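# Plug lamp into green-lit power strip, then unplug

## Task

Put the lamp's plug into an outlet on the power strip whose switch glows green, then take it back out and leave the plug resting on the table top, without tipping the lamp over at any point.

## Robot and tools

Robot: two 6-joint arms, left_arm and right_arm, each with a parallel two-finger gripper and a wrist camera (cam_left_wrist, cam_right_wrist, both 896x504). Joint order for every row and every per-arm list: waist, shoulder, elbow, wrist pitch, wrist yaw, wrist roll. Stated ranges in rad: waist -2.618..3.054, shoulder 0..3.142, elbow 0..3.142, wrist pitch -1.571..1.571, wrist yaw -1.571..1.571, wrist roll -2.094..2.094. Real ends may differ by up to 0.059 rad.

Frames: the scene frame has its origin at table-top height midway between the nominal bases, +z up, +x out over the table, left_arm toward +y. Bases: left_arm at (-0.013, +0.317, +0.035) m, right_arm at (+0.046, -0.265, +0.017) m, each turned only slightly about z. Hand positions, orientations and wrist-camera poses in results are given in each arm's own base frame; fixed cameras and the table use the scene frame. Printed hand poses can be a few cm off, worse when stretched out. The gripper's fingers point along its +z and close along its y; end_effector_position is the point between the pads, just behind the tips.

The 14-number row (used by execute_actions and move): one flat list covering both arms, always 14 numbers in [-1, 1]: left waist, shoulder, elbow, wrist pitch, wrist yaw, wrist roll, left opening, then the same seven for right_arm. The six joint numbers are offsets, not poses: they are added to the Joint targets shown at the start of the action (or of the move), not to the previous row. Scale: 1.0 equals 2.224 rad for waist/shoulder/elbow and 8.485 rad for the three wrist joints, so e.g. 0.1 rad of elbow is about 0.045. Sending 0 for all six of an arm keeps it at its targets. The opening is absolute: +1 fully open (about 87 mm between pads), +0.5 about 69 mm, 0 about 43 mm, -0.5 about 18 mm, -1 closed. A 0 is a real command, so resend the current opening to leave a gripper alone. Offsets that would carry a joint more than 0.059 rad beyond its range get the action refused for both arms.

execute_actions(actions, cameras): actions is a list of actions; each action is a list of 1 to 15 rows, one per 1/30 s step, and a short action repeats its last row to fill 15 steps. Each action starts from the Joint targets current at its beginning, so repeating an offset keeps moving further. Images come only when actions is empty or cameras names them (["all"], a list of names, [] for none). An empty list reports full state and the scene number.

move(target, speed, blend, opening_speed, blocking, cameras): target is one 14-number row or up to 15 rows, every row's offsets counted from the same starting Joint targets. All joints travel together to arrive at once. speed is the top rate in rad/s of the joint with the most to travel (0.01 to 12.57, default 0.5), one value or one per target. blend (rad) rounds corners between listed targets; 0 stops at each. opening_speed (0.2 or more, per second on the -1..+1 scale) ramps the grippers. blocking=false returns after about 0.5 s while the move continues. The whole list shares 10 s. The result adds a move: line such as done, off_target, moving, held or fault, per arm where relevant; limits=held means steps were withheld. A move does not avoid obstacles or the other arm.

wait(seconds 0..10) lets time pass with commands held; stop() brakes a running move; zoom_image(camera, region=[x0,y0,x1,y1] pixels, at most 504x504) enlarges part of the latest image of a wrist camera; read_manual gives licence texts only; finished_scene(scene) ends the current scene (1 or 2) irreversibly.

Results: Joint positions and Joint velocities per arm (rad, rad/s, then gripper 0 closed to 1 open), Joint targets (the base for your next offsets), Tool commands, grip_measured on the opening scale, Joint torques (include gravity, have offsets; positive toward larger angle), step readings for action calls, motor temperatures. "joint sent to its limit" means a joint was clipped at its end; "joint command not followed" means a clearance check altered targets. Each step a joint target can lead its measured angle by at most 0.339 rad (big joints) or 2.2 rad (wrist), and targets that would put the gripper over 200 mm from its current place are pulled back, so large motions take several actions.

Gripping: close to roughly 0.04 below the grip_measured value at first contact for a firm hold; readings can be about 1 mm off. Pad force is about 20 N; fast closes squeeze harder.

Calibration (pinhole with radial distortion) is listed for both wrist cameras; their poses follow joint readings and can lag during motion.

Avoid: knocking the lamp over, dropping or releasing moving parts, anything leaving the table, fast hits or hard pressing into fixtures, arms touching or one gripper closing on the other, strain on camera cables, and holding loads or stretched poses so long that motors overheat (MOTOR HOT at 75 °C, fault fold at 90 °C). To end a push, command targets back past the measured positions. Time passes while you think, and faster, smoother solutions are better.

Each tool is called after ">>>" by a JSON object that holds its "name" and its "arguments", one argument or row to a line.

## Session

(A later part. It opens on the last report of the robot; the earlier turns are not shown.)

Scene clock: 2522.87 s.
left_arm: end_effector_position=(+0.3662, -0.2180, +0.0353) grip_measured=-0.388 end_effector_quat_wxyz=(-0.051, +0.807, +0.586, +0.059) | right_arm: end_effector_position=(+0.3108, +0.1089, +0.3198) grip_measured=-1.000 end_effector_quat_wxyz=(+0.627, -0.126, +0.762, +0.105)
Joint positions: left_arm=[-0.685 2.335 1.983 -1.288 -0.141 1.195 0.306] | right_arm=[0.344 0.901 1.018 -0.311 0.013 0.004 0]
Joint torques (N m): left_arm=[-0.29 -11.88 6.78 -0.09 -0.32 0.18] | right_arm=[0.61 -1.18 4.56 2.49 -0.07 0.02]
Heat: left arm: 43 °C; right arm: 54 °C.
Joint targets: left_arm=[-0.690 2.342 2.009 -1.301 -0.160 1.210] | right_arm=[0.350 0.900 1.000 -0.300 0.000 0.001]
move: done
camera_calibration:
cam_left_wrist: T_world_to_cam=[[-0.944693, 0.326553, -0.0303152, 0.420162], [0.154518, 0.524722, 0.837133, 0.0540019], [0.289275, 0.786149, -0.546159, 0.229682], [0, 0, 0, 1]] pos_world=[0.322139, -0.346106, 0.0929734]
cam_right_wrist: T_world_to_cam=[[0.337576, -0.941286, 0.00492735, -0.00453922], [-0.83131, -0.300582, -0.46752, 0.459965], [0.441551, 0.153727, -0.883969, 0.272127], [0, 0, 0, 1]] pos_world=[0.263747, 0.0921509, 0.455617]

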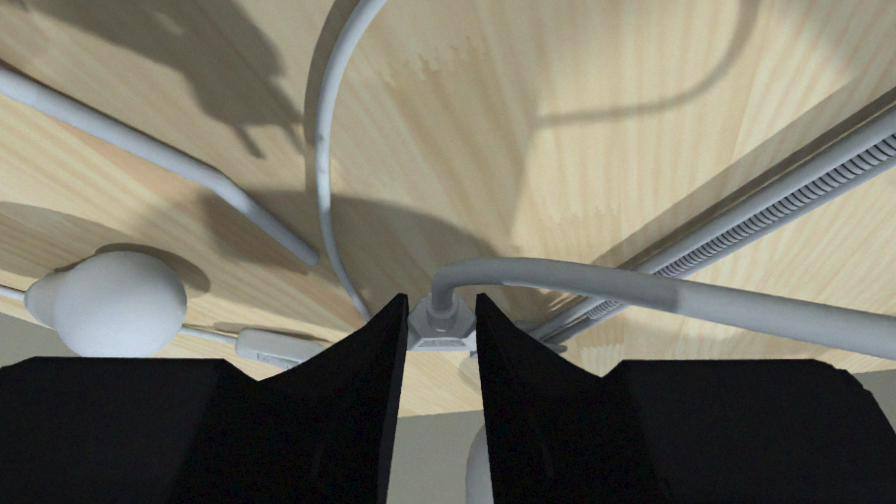

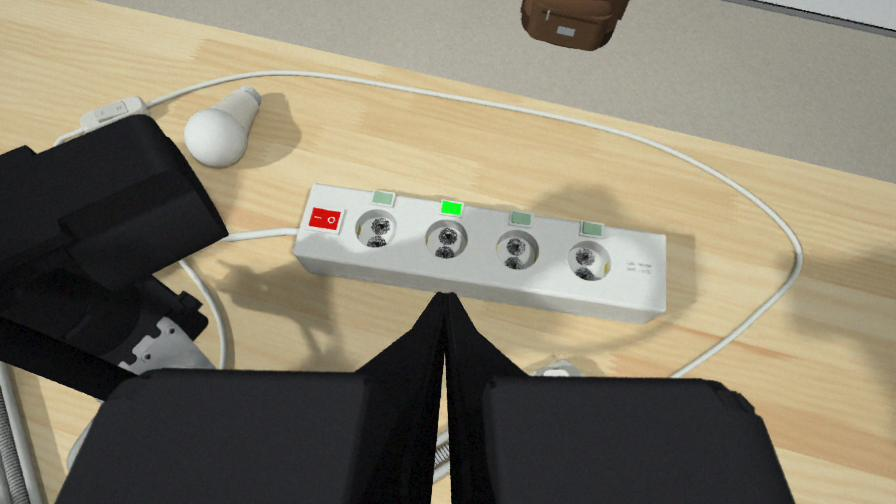

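>>> {"name": "move", "arguments": {
  "target": [-0.0456, 0.0103, -0.0216, -0.0016, -0.0106, -0.0141, -0.48, 0, 0, 0, 0, 0, 0, -1],
  "speed": 0.15,
  "cameras": ["cam_left_wrist", "cam_right_wrist"]
}}

Scene clock: 2593.10 s.
left_arm: end_effector_position=(+0.3420, -0.2366, +0.0288) grip_measured=-0.388 end_effector_quat_wxyz=(-0.078, +0.807, +0.576, +0.103) | right_arm: end_effector_position=(+0.3108, +0.1089, +0.3198) grip_measured=-1.000 end_effector_quat_wxyz=(+0.627, -0.126, +0.762, +0.105)
Joint positions: left_arm=[-0.788 2.359 1.967 -1.301 -0.228 1.099 0.306] | right_arm=[0.344 0.901 1.018 -0.311 0.013 0.004 0]
Joint torques (N m): left_arm=[-0.13 -11.96 4.12 -0.18 -0.38 -0.09] | right_arm=[0.65 -1.21 4.53 2.48 -0.09 0.05]
Motor temperatures (°C): left_arm=[23 46 37 28 23 22 23] | right_arm=[22 38 33 31 23 24 24]
Heat: left arm: 46 °C; right arm: 38 °C.
Joint targets: left_arm=[-0.791 2.365 1.961 -1.315 -0.250 1.090] | right_arm=[0.350 0.900 1.000 -0.300 0.000 0.001]
move: done
camera_calibration:
cam_left_wrist: T_world_to_cam=[[-0.93774, 0.345665, -0.0340471, 0.405492], [0.130122, 0.440495, 0.888275, 0.0598032], [0.322043, 0.828541, -0.458049, 0.243949], [0, 0, 0, 1]] pos_world=[0.293902, -0.368629, 0.0724248]
cam_right_wrist: T_world_to_cam=[[0.337576, -0.941286, 0.00492735, -0.00453922], [-0.83131, -0.300582, -0.46752, 0.459965], [0.441551, 0.153727, -0.883969, 0.272127], [0, 0, 0, 1]] pos_world=[0.263747, 0.0921509, 0.455617]

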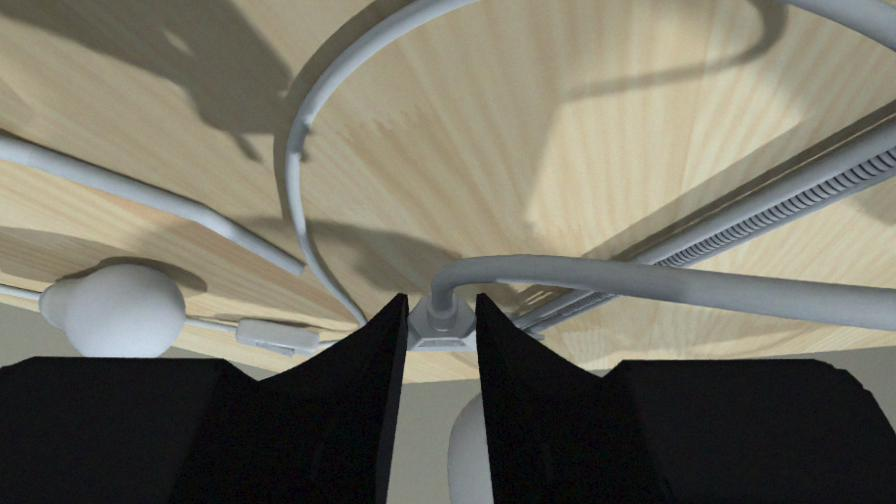

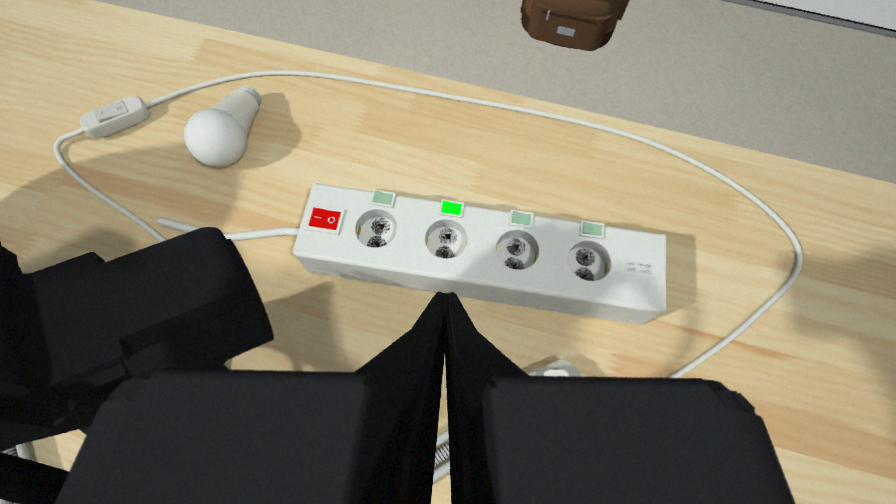

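>>> {"name": "move", "arguments": {
  "target": [0, 0.0229, -0.0449, 0.0211, 0, 0, -0.48, 0, 0, 0, 0, 0, 0, -1],
  "speed": 0.12,
  "cameras": ["cam_left_wrist", "cam_right_wrist"]
}}

>>> {"name": "zoom_image", "arguments": {
  "camera": "cam_left_wrist",
  "region": [366, 240, 516, 390]
}}

Scene clock: 2618.43 s.
left_arm: end_effector_position=(+0.3426, -0.2370, -0.0176) grip_measured=-0.388 end_effector_quat_wxyz=(-0.077, +0.807, +0.576, +0.103) | right_arm: end_effector_position=(+0.3108, +0.1089, +0.3198) grip_measured=-1.000 end_effector_quat_wxyz=(+0.627, -0.126, +0.762, +0.105)
Joint positions: left_arm=[-0.788 2.409 1.867 -1.15 -0.229 1.099 0.306] | right_arm=[0.344 0.901 1.018 -0.311 0.013 0.004 0]
Joint torques (N m): left_arm=[-0.06 -12.21 4.19 0.11 -0.29 -0.08] | right_arm=[0.64 -1.22 4.55 2.48 -0.09 0.03]
Heat: left arm: 46 °C; right arm: 36 °C.
Joint targets: left_arm=[-0.791 2.416 1.861 -1.136 -0.250 1.090] | right_arm=[0.350 0.900 1.000 -0.300 0.000 0.001]
move: done
camera_calibration:
cam_left_wrist: T_world_to_cam=[[-0.937917, 0.345066, -0.0352377, 0.40451], [0.128731, 0.440625, 0.888413, 0.101617], [0.322088, 0.828722, -0.45769, 0.222961], [0, 0, 0, 1]] pos_world=[0.294503, -0.36913, 0.0260231]
cam_right_wrist: T_world_to_cam=[[0.337576, -0.941286, 0.00492735, -0.00453922], [-0.83131, -0.300582, -0.46752, 0.459965], [0.441551, 0.153727, -0.883969, 0.272127], [0, 0, 0, 1]] pos_world=[0.263747, 0.0921509, 0.455617]

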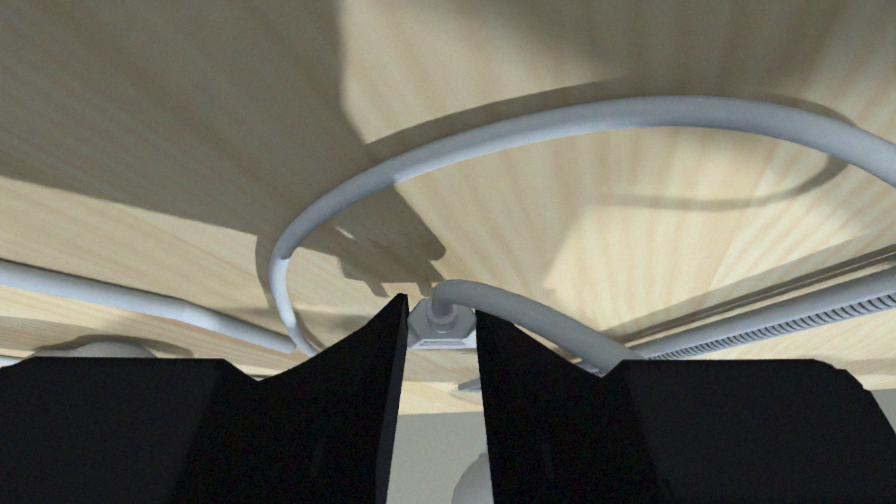

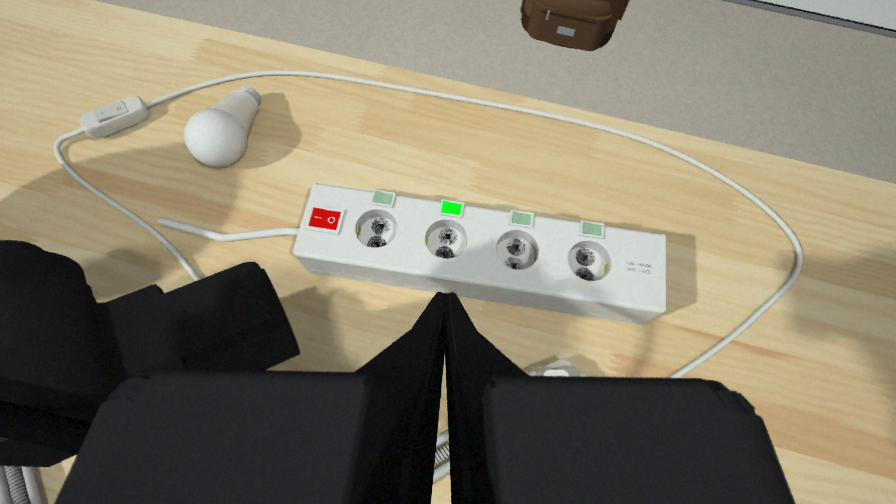

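Scaled by 3.360.

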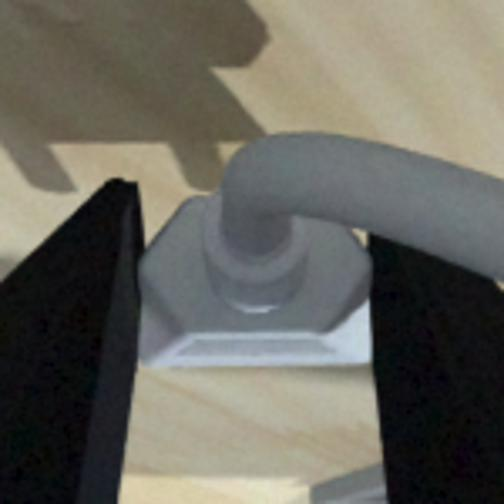

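>>> {"name": "move", "arguments": {
  "target": [0, 0.0034, -0.0064, 0.0026, 0, 0, -0.48, 0, 0, 0, 0, 0, 0, -1],
  "speed": 0.06,
  "cameras": ["cam_left_wrist"]
}}

>>> {"name": "zoom_image", "arguments": {
  "camera": "cam_left_wrist",
  "region": [366, 240, 516, 390]
}}

Scene clock: 2625.67 s.
left_arm: end_effector_position=(+0.3425, -0.2369, -0.0238) grip_measured=-0.388 end_effector_quat_wxyz=(-0.077, +0.807, +0.576, +0.103) | right_arm: end_effector_position=(+0.3108, +0.1089, +0.3198) grip_measured=-1.000 end_effector_quat_wxyz=(+0.627, -0.126, +0.762, +0.105)
Joint positions: left_arm=[-0.788 2.416 1.853 -1.129 -0.229 1.099 0.306] | right_arm=[0.344 0.901 1.018 -0.311 0.013 0.004 0]
Joint torques (N m): left_arm=[0.08 -11.9 3.95 0.1 -0.34 -0.01] | right_arm=[0.58 -1.18 4.55 2.48 -0.09 0.04]
Heat: left arm: 46 °C; right arm: 36 °C.
Joint targets: left_arm=[-0.791 2.424 1.847 -1.114 -0.250 1.090] | right_arm=[0.350 0.900 1.000 -0.300 0.000 0.001]
move: done
camera_calibration:
cam_left_wrist: T_world_to_cam=[[-0.937865, 0.345098, -0.0362995, 0.404056], [0.128038, 0.441386, 0.888136, 0.107464], [0.322515, 0.828303, -0.458146, 0.219796], [0, 0, 0, 1]] pos_world=[0.294302, -0.36893, 0.0199229]
Images, in order (width x height): cam_left_wrist 896x504.

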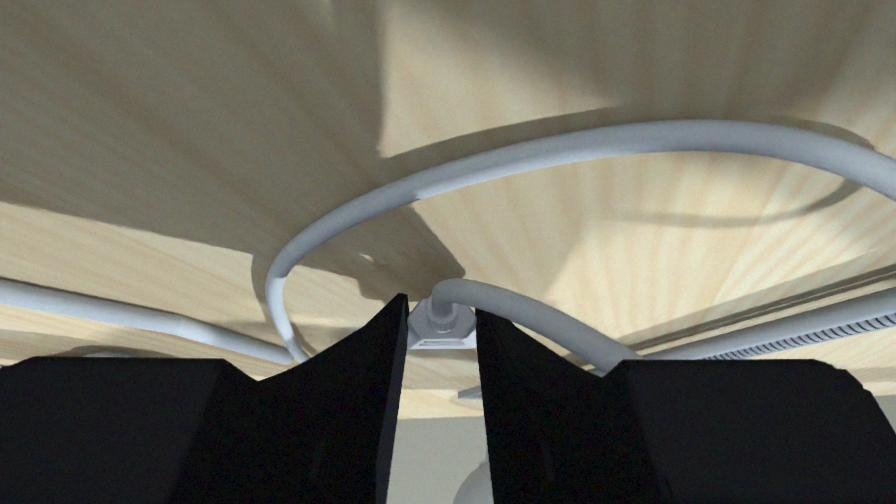

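Scaled by 3.360.

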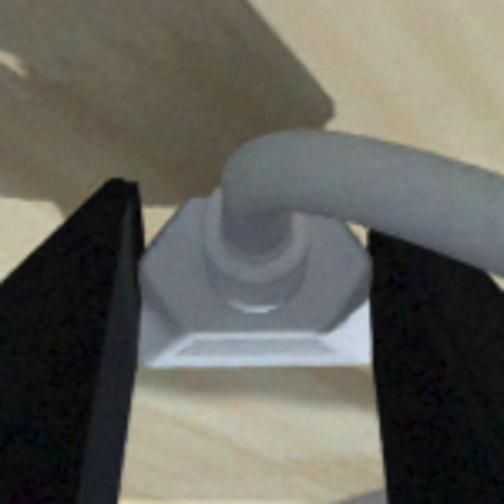

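>>> {"name": "move", "arguments": {
  "target": [0, 0.0015, -0.003, 0.0012, 0, 0, -0.48, 0, 0, 0, 0, 0, 0, -1],
  "speed": 0.04,
  "cameras": ["cam_left_wrist"]
}}

>>> {"name": "zoom_image", "arguments": {
  "camera": "cam_left_wrist",
  "region": [366, 240, 516, 390]
}}

Scene clock: 2631.20 s.
left_arm: end_effector_position=(+0.3427, -0.2370, -0.0254) grip_measured=-0.388 end_effector_quat_wxyz=(-0.075, +0.807, +0.577, +0.104) | right_arm: end_effector_position=(+0.3108, +0.1089, +0.3198) grip_measured=-1.000 end_effector_quat_wxyz=(+0.627, -0.126, +0.762, +0.105)
Joint positions: left_arm=[-0.788 2.416 1.847 -1.119 -0.229 1.099 0.306] | right_arm=[0.344 0.901 1.018 -0.311 0.013 0.004 0]
Joint velocities: left_arm=[0.017 0.007 -0.002 0.007 0.154 -0.051 0.001] | right_arm=[within noise]
Joint torques (N m): left_arm=[-0.18 -11.75 4.12 0.14 -0.38 -0.06] | right_arm=[0.55 -1.21 4.59 2.5 -0.09 0.01]
Heat: left arm: 46 °C; right arm: 36 °C.
Joint targets: left_arm=[-0.791 2.427 1.840 -1.104 -0.250 1.090] | right_arm=[0.350 0.900 1.000 -0.300 0.000 0.001]
move: done
camera_calibration:
cam_left_wrist: T_world_to_cam=[[-0.937785, 0.344995, -0.0392138, 0.404086], [0.125878, 0.443059, 0.887611, 0.110048], [0.323595, 0.827452, -0.458921, 0.218458], [0, 0, 0, 1]] pos_world=[0.294401, -0.368929, 0.0184214]
Images, in order (width x height): cam_left_wrist 896x504.

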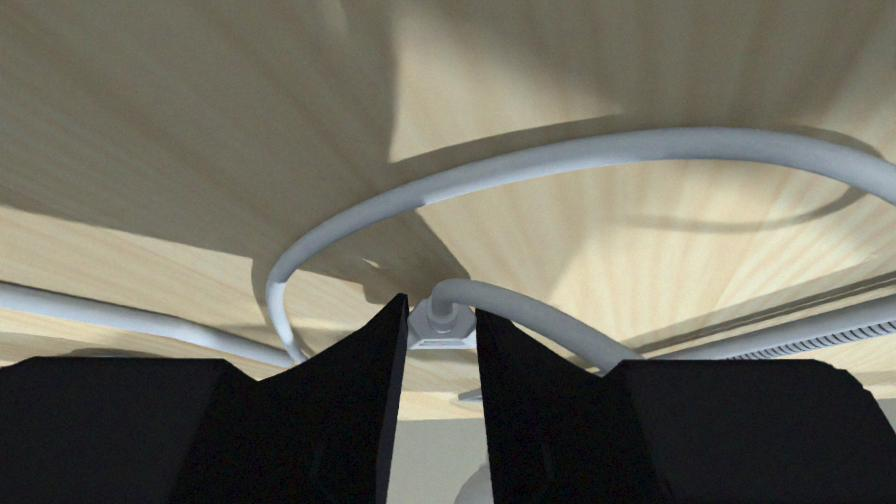

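Scaled by 3.360.

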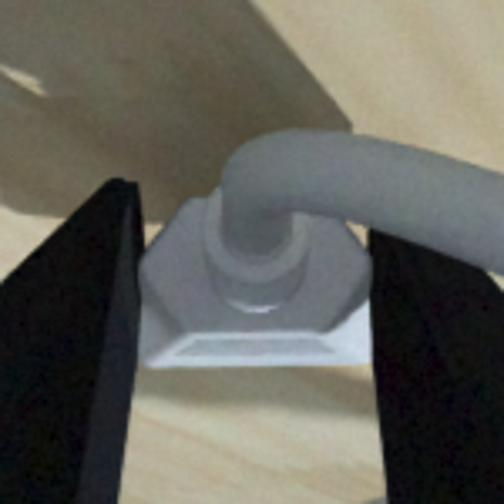

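>>> {"name": "move", "arguments": {
  "target": [0, 0.0015, -0.003, 0.0012, 0, 0, -0.48, 0, 0, 0, 0, 0, 0, -1],
  "speed": 0.04,
  "cameras": ["cam_left_wrist"]
}}

>>> {"name": "zoom_image", "arguments": {
  "camera": "cam_left_wrist",
  "region": [366, 240, 516, 390]
}}

Scene clock: 2637.23 s.
left_arm: end_effector_position=(+0.3428, -0.2367, -0.0281) grip_measured=-0.388 end_effector_quat_wxyz=(-0.076, +0.807, +0.577, +0.105) | right_arm: end_effector_position=(+0.3108, +0.1089, +0.3198) grip_measured=-1.000 end_effector_quat_wxyz=(+0.627, -0.126, +0.762, +0.105)
Joint positions: left_arm=[-0.788 2.42 1.842 -1.111 -0.231 1.098 0.306] | right_arm=[0.344 0.901 1.018 -0.311 0.013 0.004 0]
Joint torques (N m): left_arm=[0.08 -11.64 3.66 0.11 -0.35 -0.04] | right_arm=[0.58 -1.14 4.56 2.48 -0.08 0.03]
Heat: left arm: 46 °C; right arm: 35 °C.
Joint targets: left_arm=[-0.791 2.430 1.834 -1.093 -0.250 1.090] | right_arm=[0.350 0.900 1.000 -0.300 0.000 0.001]
move: done
camera_calibration:
cam_left_wrist: T_world_to_cam=[[-0.937778, 0.344951, -0.0397666, 0.403983], [0.124788, 0.441669, 0.888458, 0.112408], [0.324038, 0.828213, -0.457233, 0.217007], [0, 0, 0, 1]] pos_world=[0.294501, -0.36873, 0.0154182]
Images, in order (width x height): cam_left_wrist 896x504.

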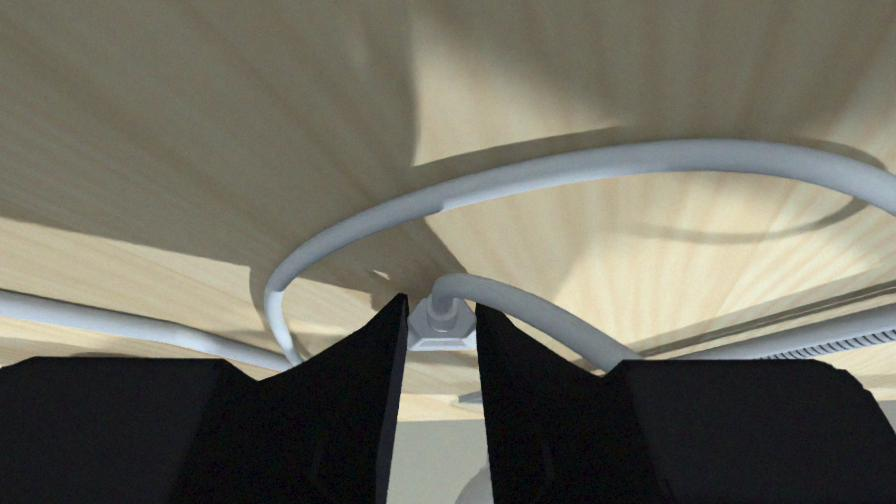

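Scaled by 3.360.

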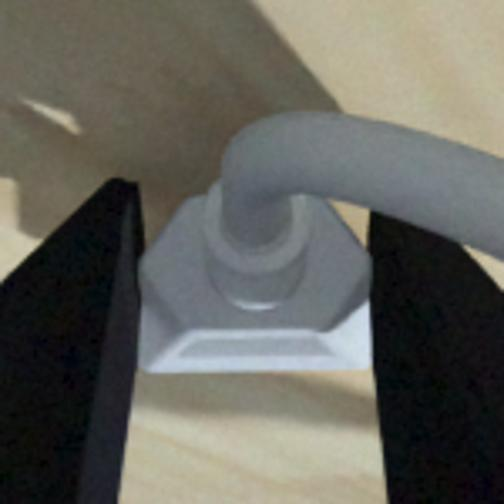

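>>> {"name": "move", "arguments": {
  "target": [0, 0.0010, -0.002, 0.0008, 0, 0, -0.48, 0, 0, 0, 0, 0, 0, -1],
  "speed": 0.04,
  "cameras": ["cam_left_wrist"]
}}

>>> {"name": "zoom_image", "arguments": {
  "camera": "cam_left_wrist",
  "region": [366, 240, 516, 390]
}}

Scene clock: 2642.77 s.
left_arm: end_effector_position=(+0.3429, -0.2364, -0.0288) grip_measured=-0.388 end_effector_quat_wxyz=(-0.075, +0.806, +0.577, +0.106) | right_arm: end_effector_position=(+0.3108, +0.1089, +0.3198) grip_measured=-1.000 end_effector_quat_wxyz=(+0.627, -0.126, +0.762, +0.105)
Joint positions: left_arm=[-0.788 2.42 1.838 -1.106 -0.233 1.097 0.306] | right_arm=[0.344 0.901 1.018 -0.311 0.013 0.004 0]
Joint torques (N m): left_arm=[0.03 -11.7 3.78 0.12 -0.28 -0.02] | right_arm=[0.61 -1.26 4.52 2.49 -0.08 0.04]
Heat: left arm: 46 °C; right arm: 35 °C.
Joint targets: left_arm=[-0.791 2.432 1.829 -1.086 -0.250 1.090] | right_arm=[0.350 0.900 1.000 -0.300 0.000 0.001]
move: done
camera_calibration:
cam_left_wrist: T_world_to_cam=[[-0.937858, 0.34453, -0.0414891, 0.403865], [0.12271, 0.441093, 0.889033, 0.113502], [0.324599, 0.828696, -0.455959, 0.216391], [0, 0, 0, 1]] pos_world=[0.2946, -0.368531, 0.0145145]
Images, in order (width x height): cam_left_wrist 896x504.

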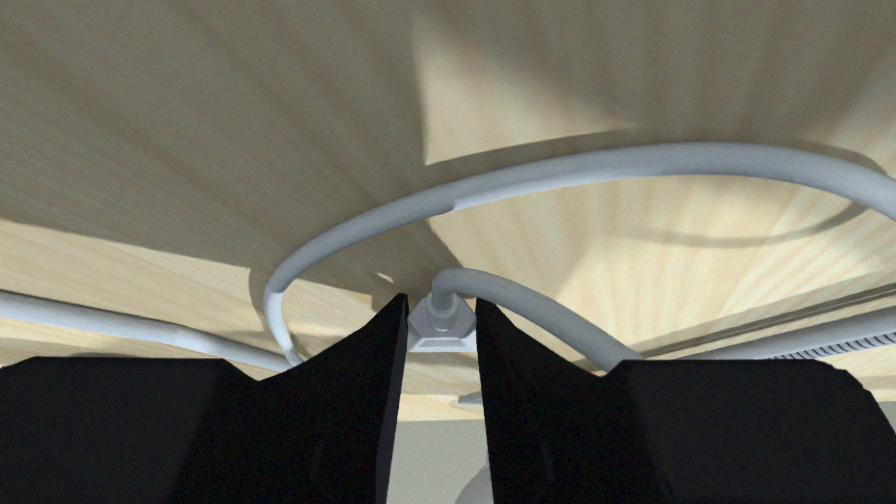

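Scaled by 3.360.

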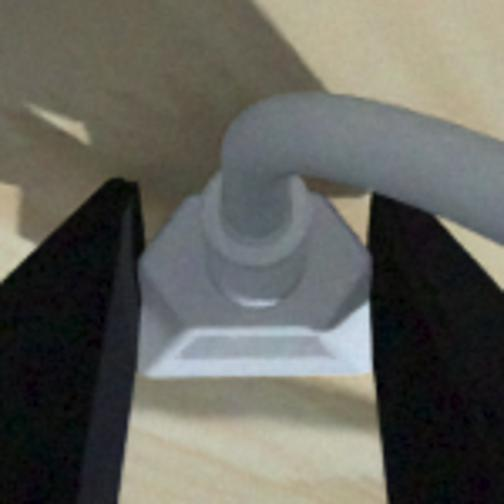

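>>> {"name": "move", "arguments": {
  "target": [0, 0, 0, 0, 0, 0, -0.2, 0, 0, 0, 0, 0, 0, -1],
  "opening_speed": 0.2,
  "cameras": ["cam_left_wrist"]
}}

>>> {"name": "zoom_image", "arguments": {
  "camera": "cam_left_wrist",
  "region": [366, 240, 516, 390]
}}

Scene clock: 2655.33 s.
left_arm: end_effector_position=(+0.3434, -0.2361, -0.0294) grip_measured=-0.200 end_effector_quat_wxyz=(-0.076, +0.806, +0.577, +0.107) | right_arm: end_effector_position=(+0.3108, +0.1089, +0.3198) grip_measured=-1.000 end_effector_quat_wxyz=(+0.627, -0.126, +0.762, +0.105)
Joint positions: left_arm=[-0.788 2.421 1.838 -1.105 -0.236 1.097 0.4] | right_arm=[0.344 0.901 1.018 -0.311 0.013 0.004 0]
Joint torques (N m): left_arm=[-0.06 -11.36 3.71 0.14 -0.33 -0.09] | right_arm=[0.57 -1.2 4.55 2.49 -0.08 0.02]
Heat: left arm: 46 °C; right arm: 35 °C.
Joint targets: left_arm=[-0.791 2.433 1.829 -1.087 -0.250 1.090] | right_arm=[0.350 0.900 1.000 -0.300 0.000 0.001]
move: done
camera_calibration:
cam_left_wrist: T_world_to_cam=[[-0.93773, 0.344698, -0.0429622, 0.404173], [0.120551, 0.43893, 0.890398, 0.114081], [0.325775, 0.829773, -0.453152, 0.21565], [0, 0, 0, 1]] pos_world=[0.294999, -0.368332, 0.0135085]
Images, in order (width x height): cam_left_wrist 896x504.

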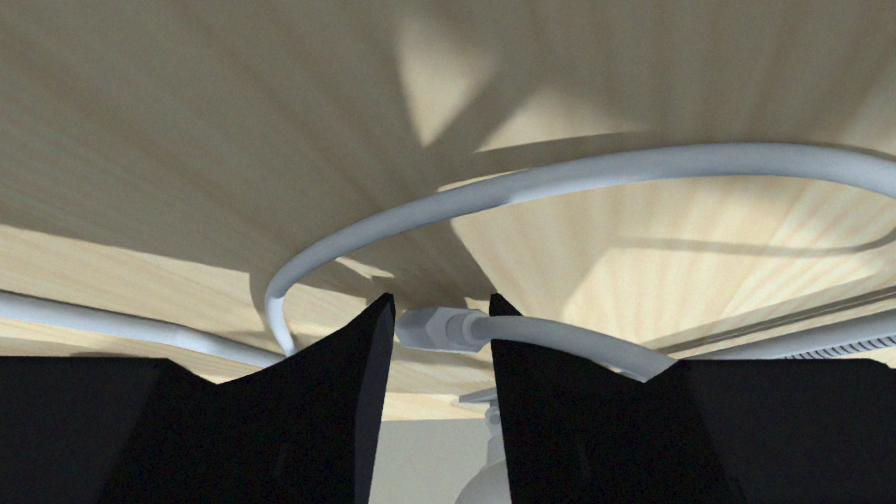

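Scaled by 3.360.

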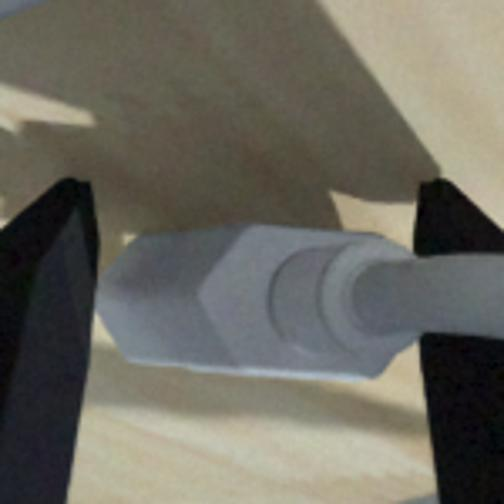

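>>> {"name": "move", "arguments": {
  "target": [0, 0, 0, 0, 0, 0, 0.05, 0, 0, 0, 0, 0, 0, -1],
  "opening_speed": 0.2,
  "cameras": ["cam_left_wrist", "cam_right_wrist"]
}}

>>> {"name": "zoom_image", "arguments": {
  "camera": "cam_left_wrist",
  "region": [336, 240, 546, 390]
}}

Scene clock: 2668.47 s.
left_arm: end_effector_position=(+0.3438, -0.2363, -0.0294) grip_measured=+0.050 end_effector_quat_wxyz=(-0.075, +0.806, +0.577, +0.108) | right_arm: end_effector_position=(+0.3108, +0.1089, +0.3198) grip_measured=-1.000 end_effector_quat_wxyz=(+0.627, -0.126, +0.762, +0.105)
Joint positions: left_arm=[-0.788 2.421 1.838 -1.103 -0.237 1.097 0.525] | right_arm=[0.344 0.901 1.018 -0.311 0.013 0.004 0]
Joint torques (N m): left_arm=[-0.1 -11.71 3.96 0.11 -0.29 -0.08] | right_arm=[0.64 -1.21 4.59 2.5 -0.11 0.03]
Heat: left arm: 46 °C; right arm: 34 °C.
Joint targets: left_arm=[-0.791 2.433 1.829 -1.086 -0.250 1.090] | right_arm=[0.350 0.900 1.000 -0.300 0.000 0.001]
move: done
camera_calibration:
cam_left_wrist: T_world_to_cam=[[-0.937642, 0.344674, -0.045032, 0.404516], [0.118885, 0.439721, 0.890231, 0.11492], [0.326641, 0.829365, -0.453277, 0.215313], [0, 0, 0, 1]] pos_world=[0.295299, -0.368531, 0.0135068]
cam_right_wrist: T_world_to_cam=[[0.337576, -0.941286, 0.00492735, -0.00453922], [-0.83131, -0.300582, -0.46752, 0.459965], [0.441551, 0.153727, -0.883969, 0.272127], [0, 0, 0, 1]] pos_world=[0.263747, 0.0921509, 0.455617]

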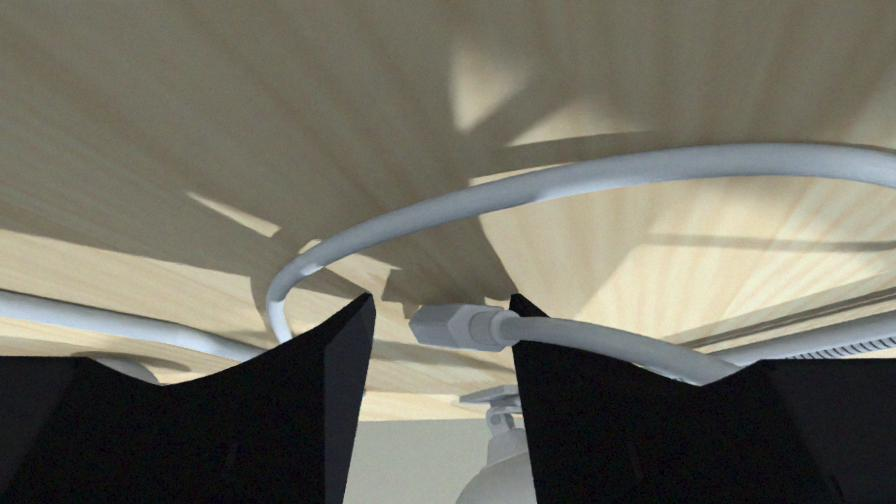

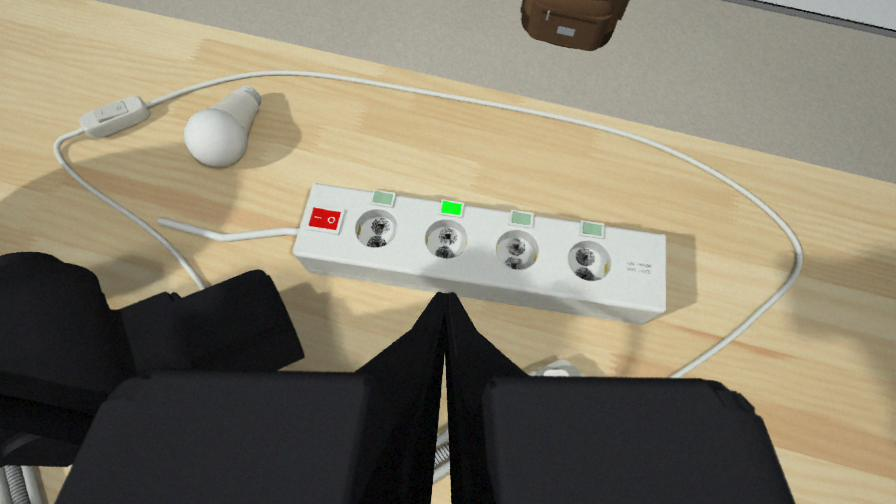

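Scaled by 2.400.

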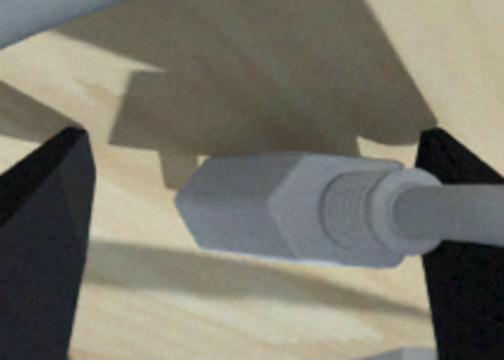

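>>> {"name": "move", "arguments": {
  "target": [0.001, -0.0463, 0.0746, -0.0266, 0, 0, 0.05, 0, 0, 0, 0, 0, 0, -1],
  "speed": 0.12,
  "cameras": ["cam_left_wrist", "cam_right_wrist"]
}}

Scene clock: 2683.57 s.
left_arm: end_effector_position=(+0.3439, -0.2364, +0.0261) grip_measured=+0.050 end_effector_quat_wxyz=(-0.079, +0.806, +0.576, +0.107) | right_arm: end_effector_position=(+0.3108, +0.1089, +0.3198) grip_measured=-1.000 end_effector_quat_wxyz=(+0.627, -0.126, +0.762, +0.105)
Joint positions: left_arm=[-0.788 2.37 1.972 -1.298 -0.237 1.097 0.525] | right_arm=[0.344 0.901 1.018 -0.311 0.013 0.004 0]
Joint torques (N m): left_arm=[0.14 -16.59 6.41 -0.16 -0.25 -0.09] | right_arm=[0.59 -1.16 4.53 2.49 -0.1 0.02]
Heat: left arm: 47 °C; right arm: 34 °C.
Joint targets: left_arm=[-0.789 2.329 1.995 -1.312 -0.250 1.090] | right_arm=[0.350 0.900 1.000 -0.300 0.000 0.001]
move: off_target (left_arm); left_arm: the shoulder is farthest, 0.040 rad from its target
camera_calibration:
cam_left_wrist: T_world_to_cam=[[-0.937902, 0.345025, -0.0360196, 0.407094], [0.125174, 0.433438, 0.892448, 0.061844], [0.323529, 0.83252, -0.449711, 0.242241], [0, 0, 0, 1]] pos_world=[0.295701, -0.368934, 0.0684094]
cam_right_wrist: T_world_to_cam=[[0.337576, -0.941286, 0.00492735, -0.00453922], [-0.83131, -0.300582, -0.46752, 0.459965], [0.441551, 0.153727, -0.883969, 0.272127], [0, 0, 0, 1]] pos_world=[0.263747, 0.0921509, 0.455617]

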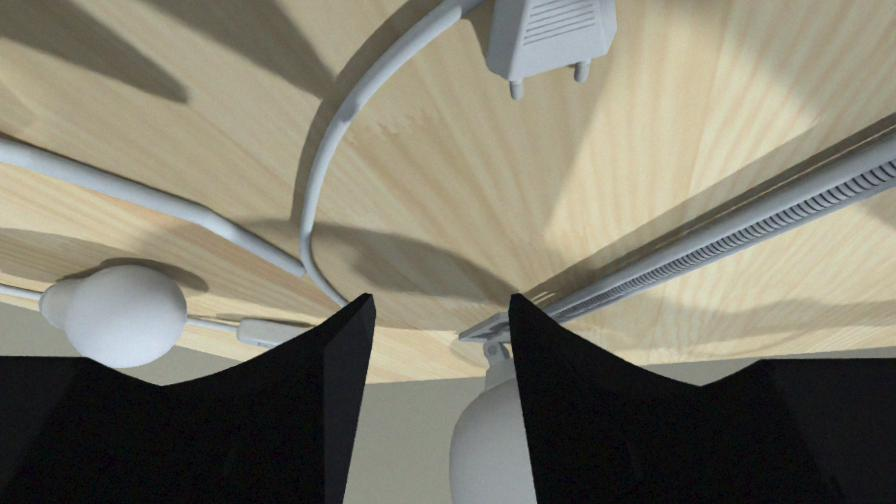

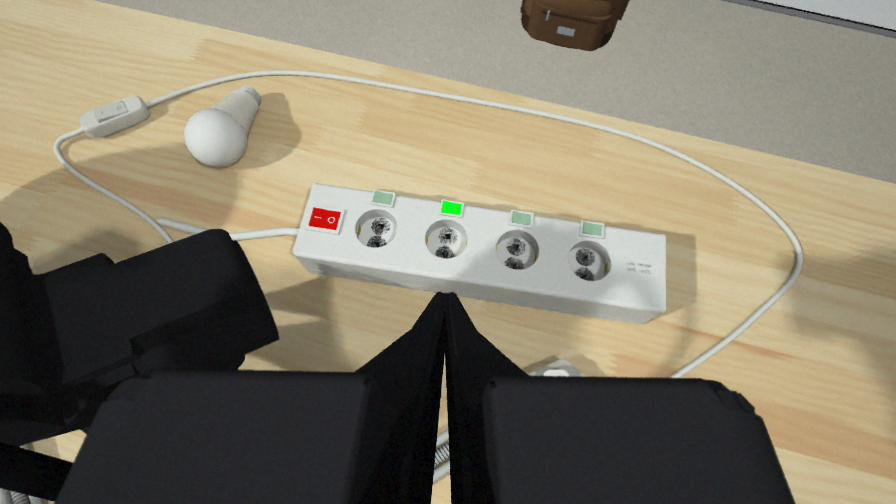

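>>> {"name": "move", "arguments": {
  "target": [0.1299, -0.3799, -0.6452, 0.2415, 0.0295, -0.1285, 0.05, 0, 0, 0, 0, 0, 0, -1],
  "speed": 0.6,
  "cameras": ["cam_left_wrist", "cam_right_wrist"]
}}

Scene clock: 2700.43 s.
left_arm: end_effector_position=(+0.3758, -0.2049, +0.1135) grip_measured=+0.050 end_effector_quat_wxyz=(+0.598, +0.196, +0.763, -0.146) | right_arm: end_effector_position=(+0.3108, +0.1089, +0.3198) grip_measured=-1.000 end_effector_quat_wxyz=(+0.627, -0.126, +0.762, +0.105)
Joint positions: left_arm=[-0.507 1.507 0.567 0.695 -0.016 0.009 0.525] | right_arm=[0.344 0.901 1.018 -0.311 0.013 0.004 0]
Joint torques (N m): left_arm=[0.35 -7.82 4.4 2.04 0.11 -0.08] | right_arm=[0.61 -1.2 4.55 2.49 -0.1 0.03]
Motor temperatures (°C): left_arm=[23 50 35 26 23 22 22] | right_arm=[22 33 32 34 23 24 24]
Heat: left arm: 50 °C; right arm: 34 °C.
Joint targets: left_arm=[-0.500 1.485 0.560 0.737 0.000 0.000] | right_arm=[0.350 0.900 1.000 -0.300 0.000 0.001]
move: off_target (left_arm); left_arm: the wrist pitch is farthest, 0.042 rad from its target
camera_calibration:
cam_left_wrist: T_world_to_cam=[[-0.436417, -0.89907, -0.0348286, -0.0143056], [-0.78639, 0.399957, -0.470771, 0.456534], [0.437186, -0.178064, -0.881568, 0.044221], [0, 0, 0, 1]] pos_world=[0.333438, -0.187582, 0.253409]
cam_right_wrist: T_world_to_cam=[[0.337576, -0.941286, 0.00492735, -0.00453922], [-0.83131, -0.300582, -0.46752, 0.459965], [0.441551, 0.153727, -0.883969, 0.272127], [0, 0, 0, 1]] pos_world=[0.263747, 0.0921509, 0.455617]

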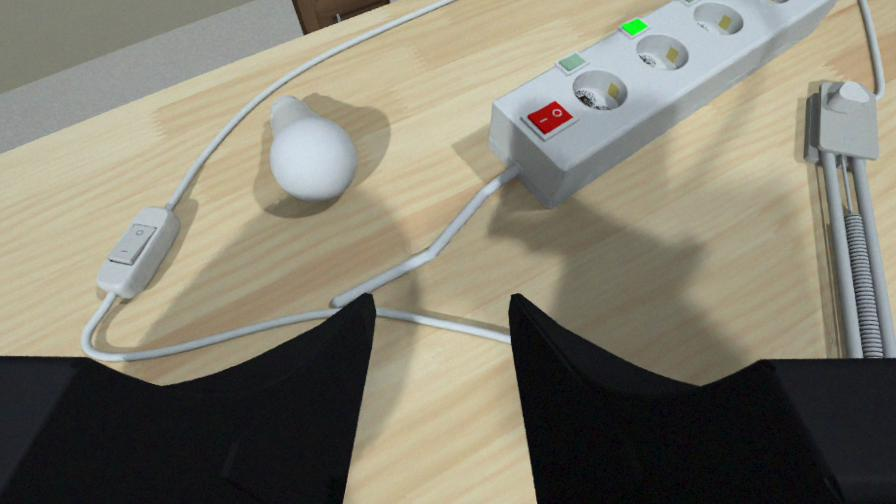

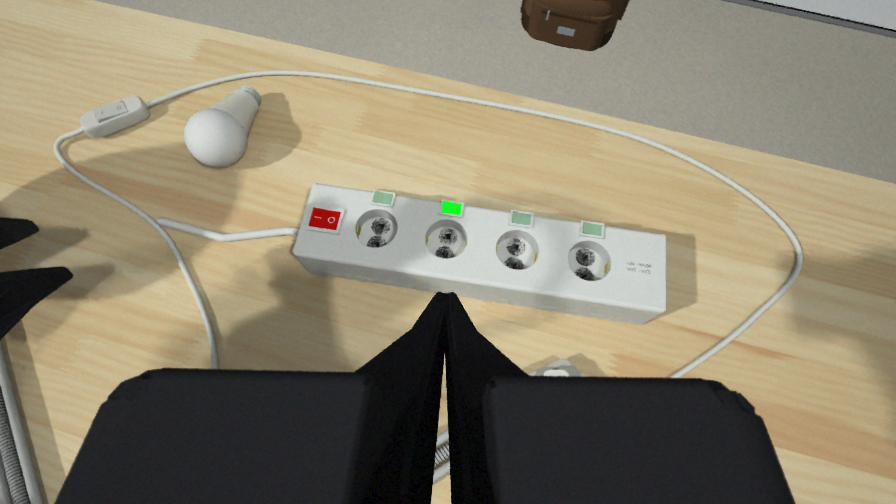

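>>> {"name": "move", "arguments": {
  "target": [-0.126, 0, 0, 0, 0, 0, 0.05, 0, 0, 0, 0, 0, 0, -1],
  "speed": 0.4,
  "cameras": ["cam_left_wrist"]
}}

Scene clock: 2719.63 s.
left_arm: end_effector_position=(+0.3066, -0.2987, +0.1136) grip_measured=+0.050 end_effector_quat_wxyz=(+0.572, +0.298, +0.729, -0.227) | right_arm: end_effector_position=(+0.3108, +0.1089, +0.3198) grip_measured=-1.000 end_effector_quat_wxyz=(+0.627, -0.126, +0.762, +0.105)
Joint positions: left_arm=[-0.777 1.507 0.567 0.696 -0.011 0.008 0.525] | right_arm=[0.344 0.901 1.018 -0.311 0.013 0.004 0]
Joint torques (N m): left_arm=[-0.27 -8.36 4.74 2.06 0 -0.05] | right_arm=[0.59 -1.22 4.57 2.48 -0.08 0.03]
Heat: left arm: 46 °C; right arm: 35 °C.
Joint targets: left_arm=[-0.780 1.485 0.560 0.737 0.000 0.000] | right_arm=[0.350 0.900 1.000 -0.300 0.000 0.001]
move: off_target (left_arm); left_arm: the wrist pitch is farthest, 0.041 rad from its target
camera_calibration:
cam_left_wrist: T_world_to_cam=[[-0.664835, -0.746287, -0.0324139, -0.0134149], [-0.648411, 0.598099, -0.471, 0.456602], [0.370888, -0.292119, -0.881538, 0.044112], [0, 0, 0, 1]] pos_world=[0.270787, -0.270219, 0.253511]
Images, in order (width x height): cam_left_wrist 896x504.

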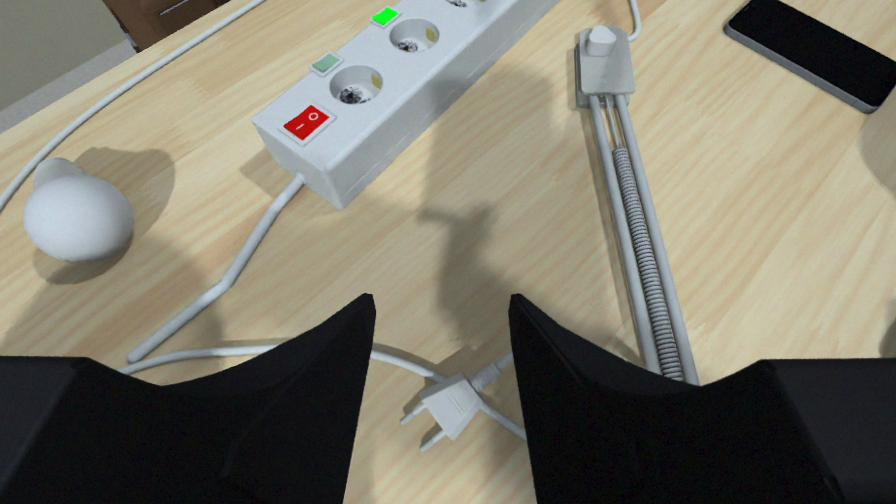

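>>> {"name": "zoom_image", "arguments": {
  "camera": "cam_left_wrist",
  "region": [370, 330, 530, 490]
}}

Scaled by 3.150.

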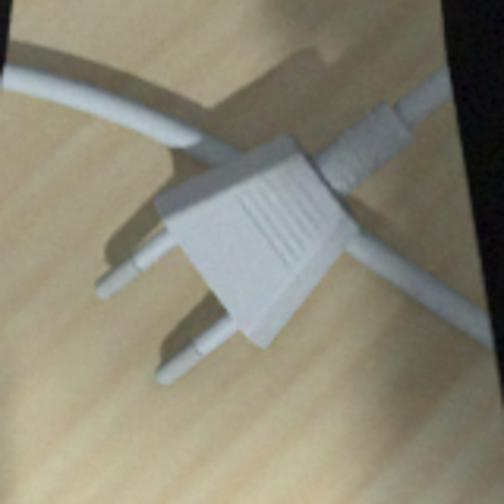

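>>> {"name": "finished_scene", "arguments": {
  "scene": 2
}}

The scene is finished: the task was done.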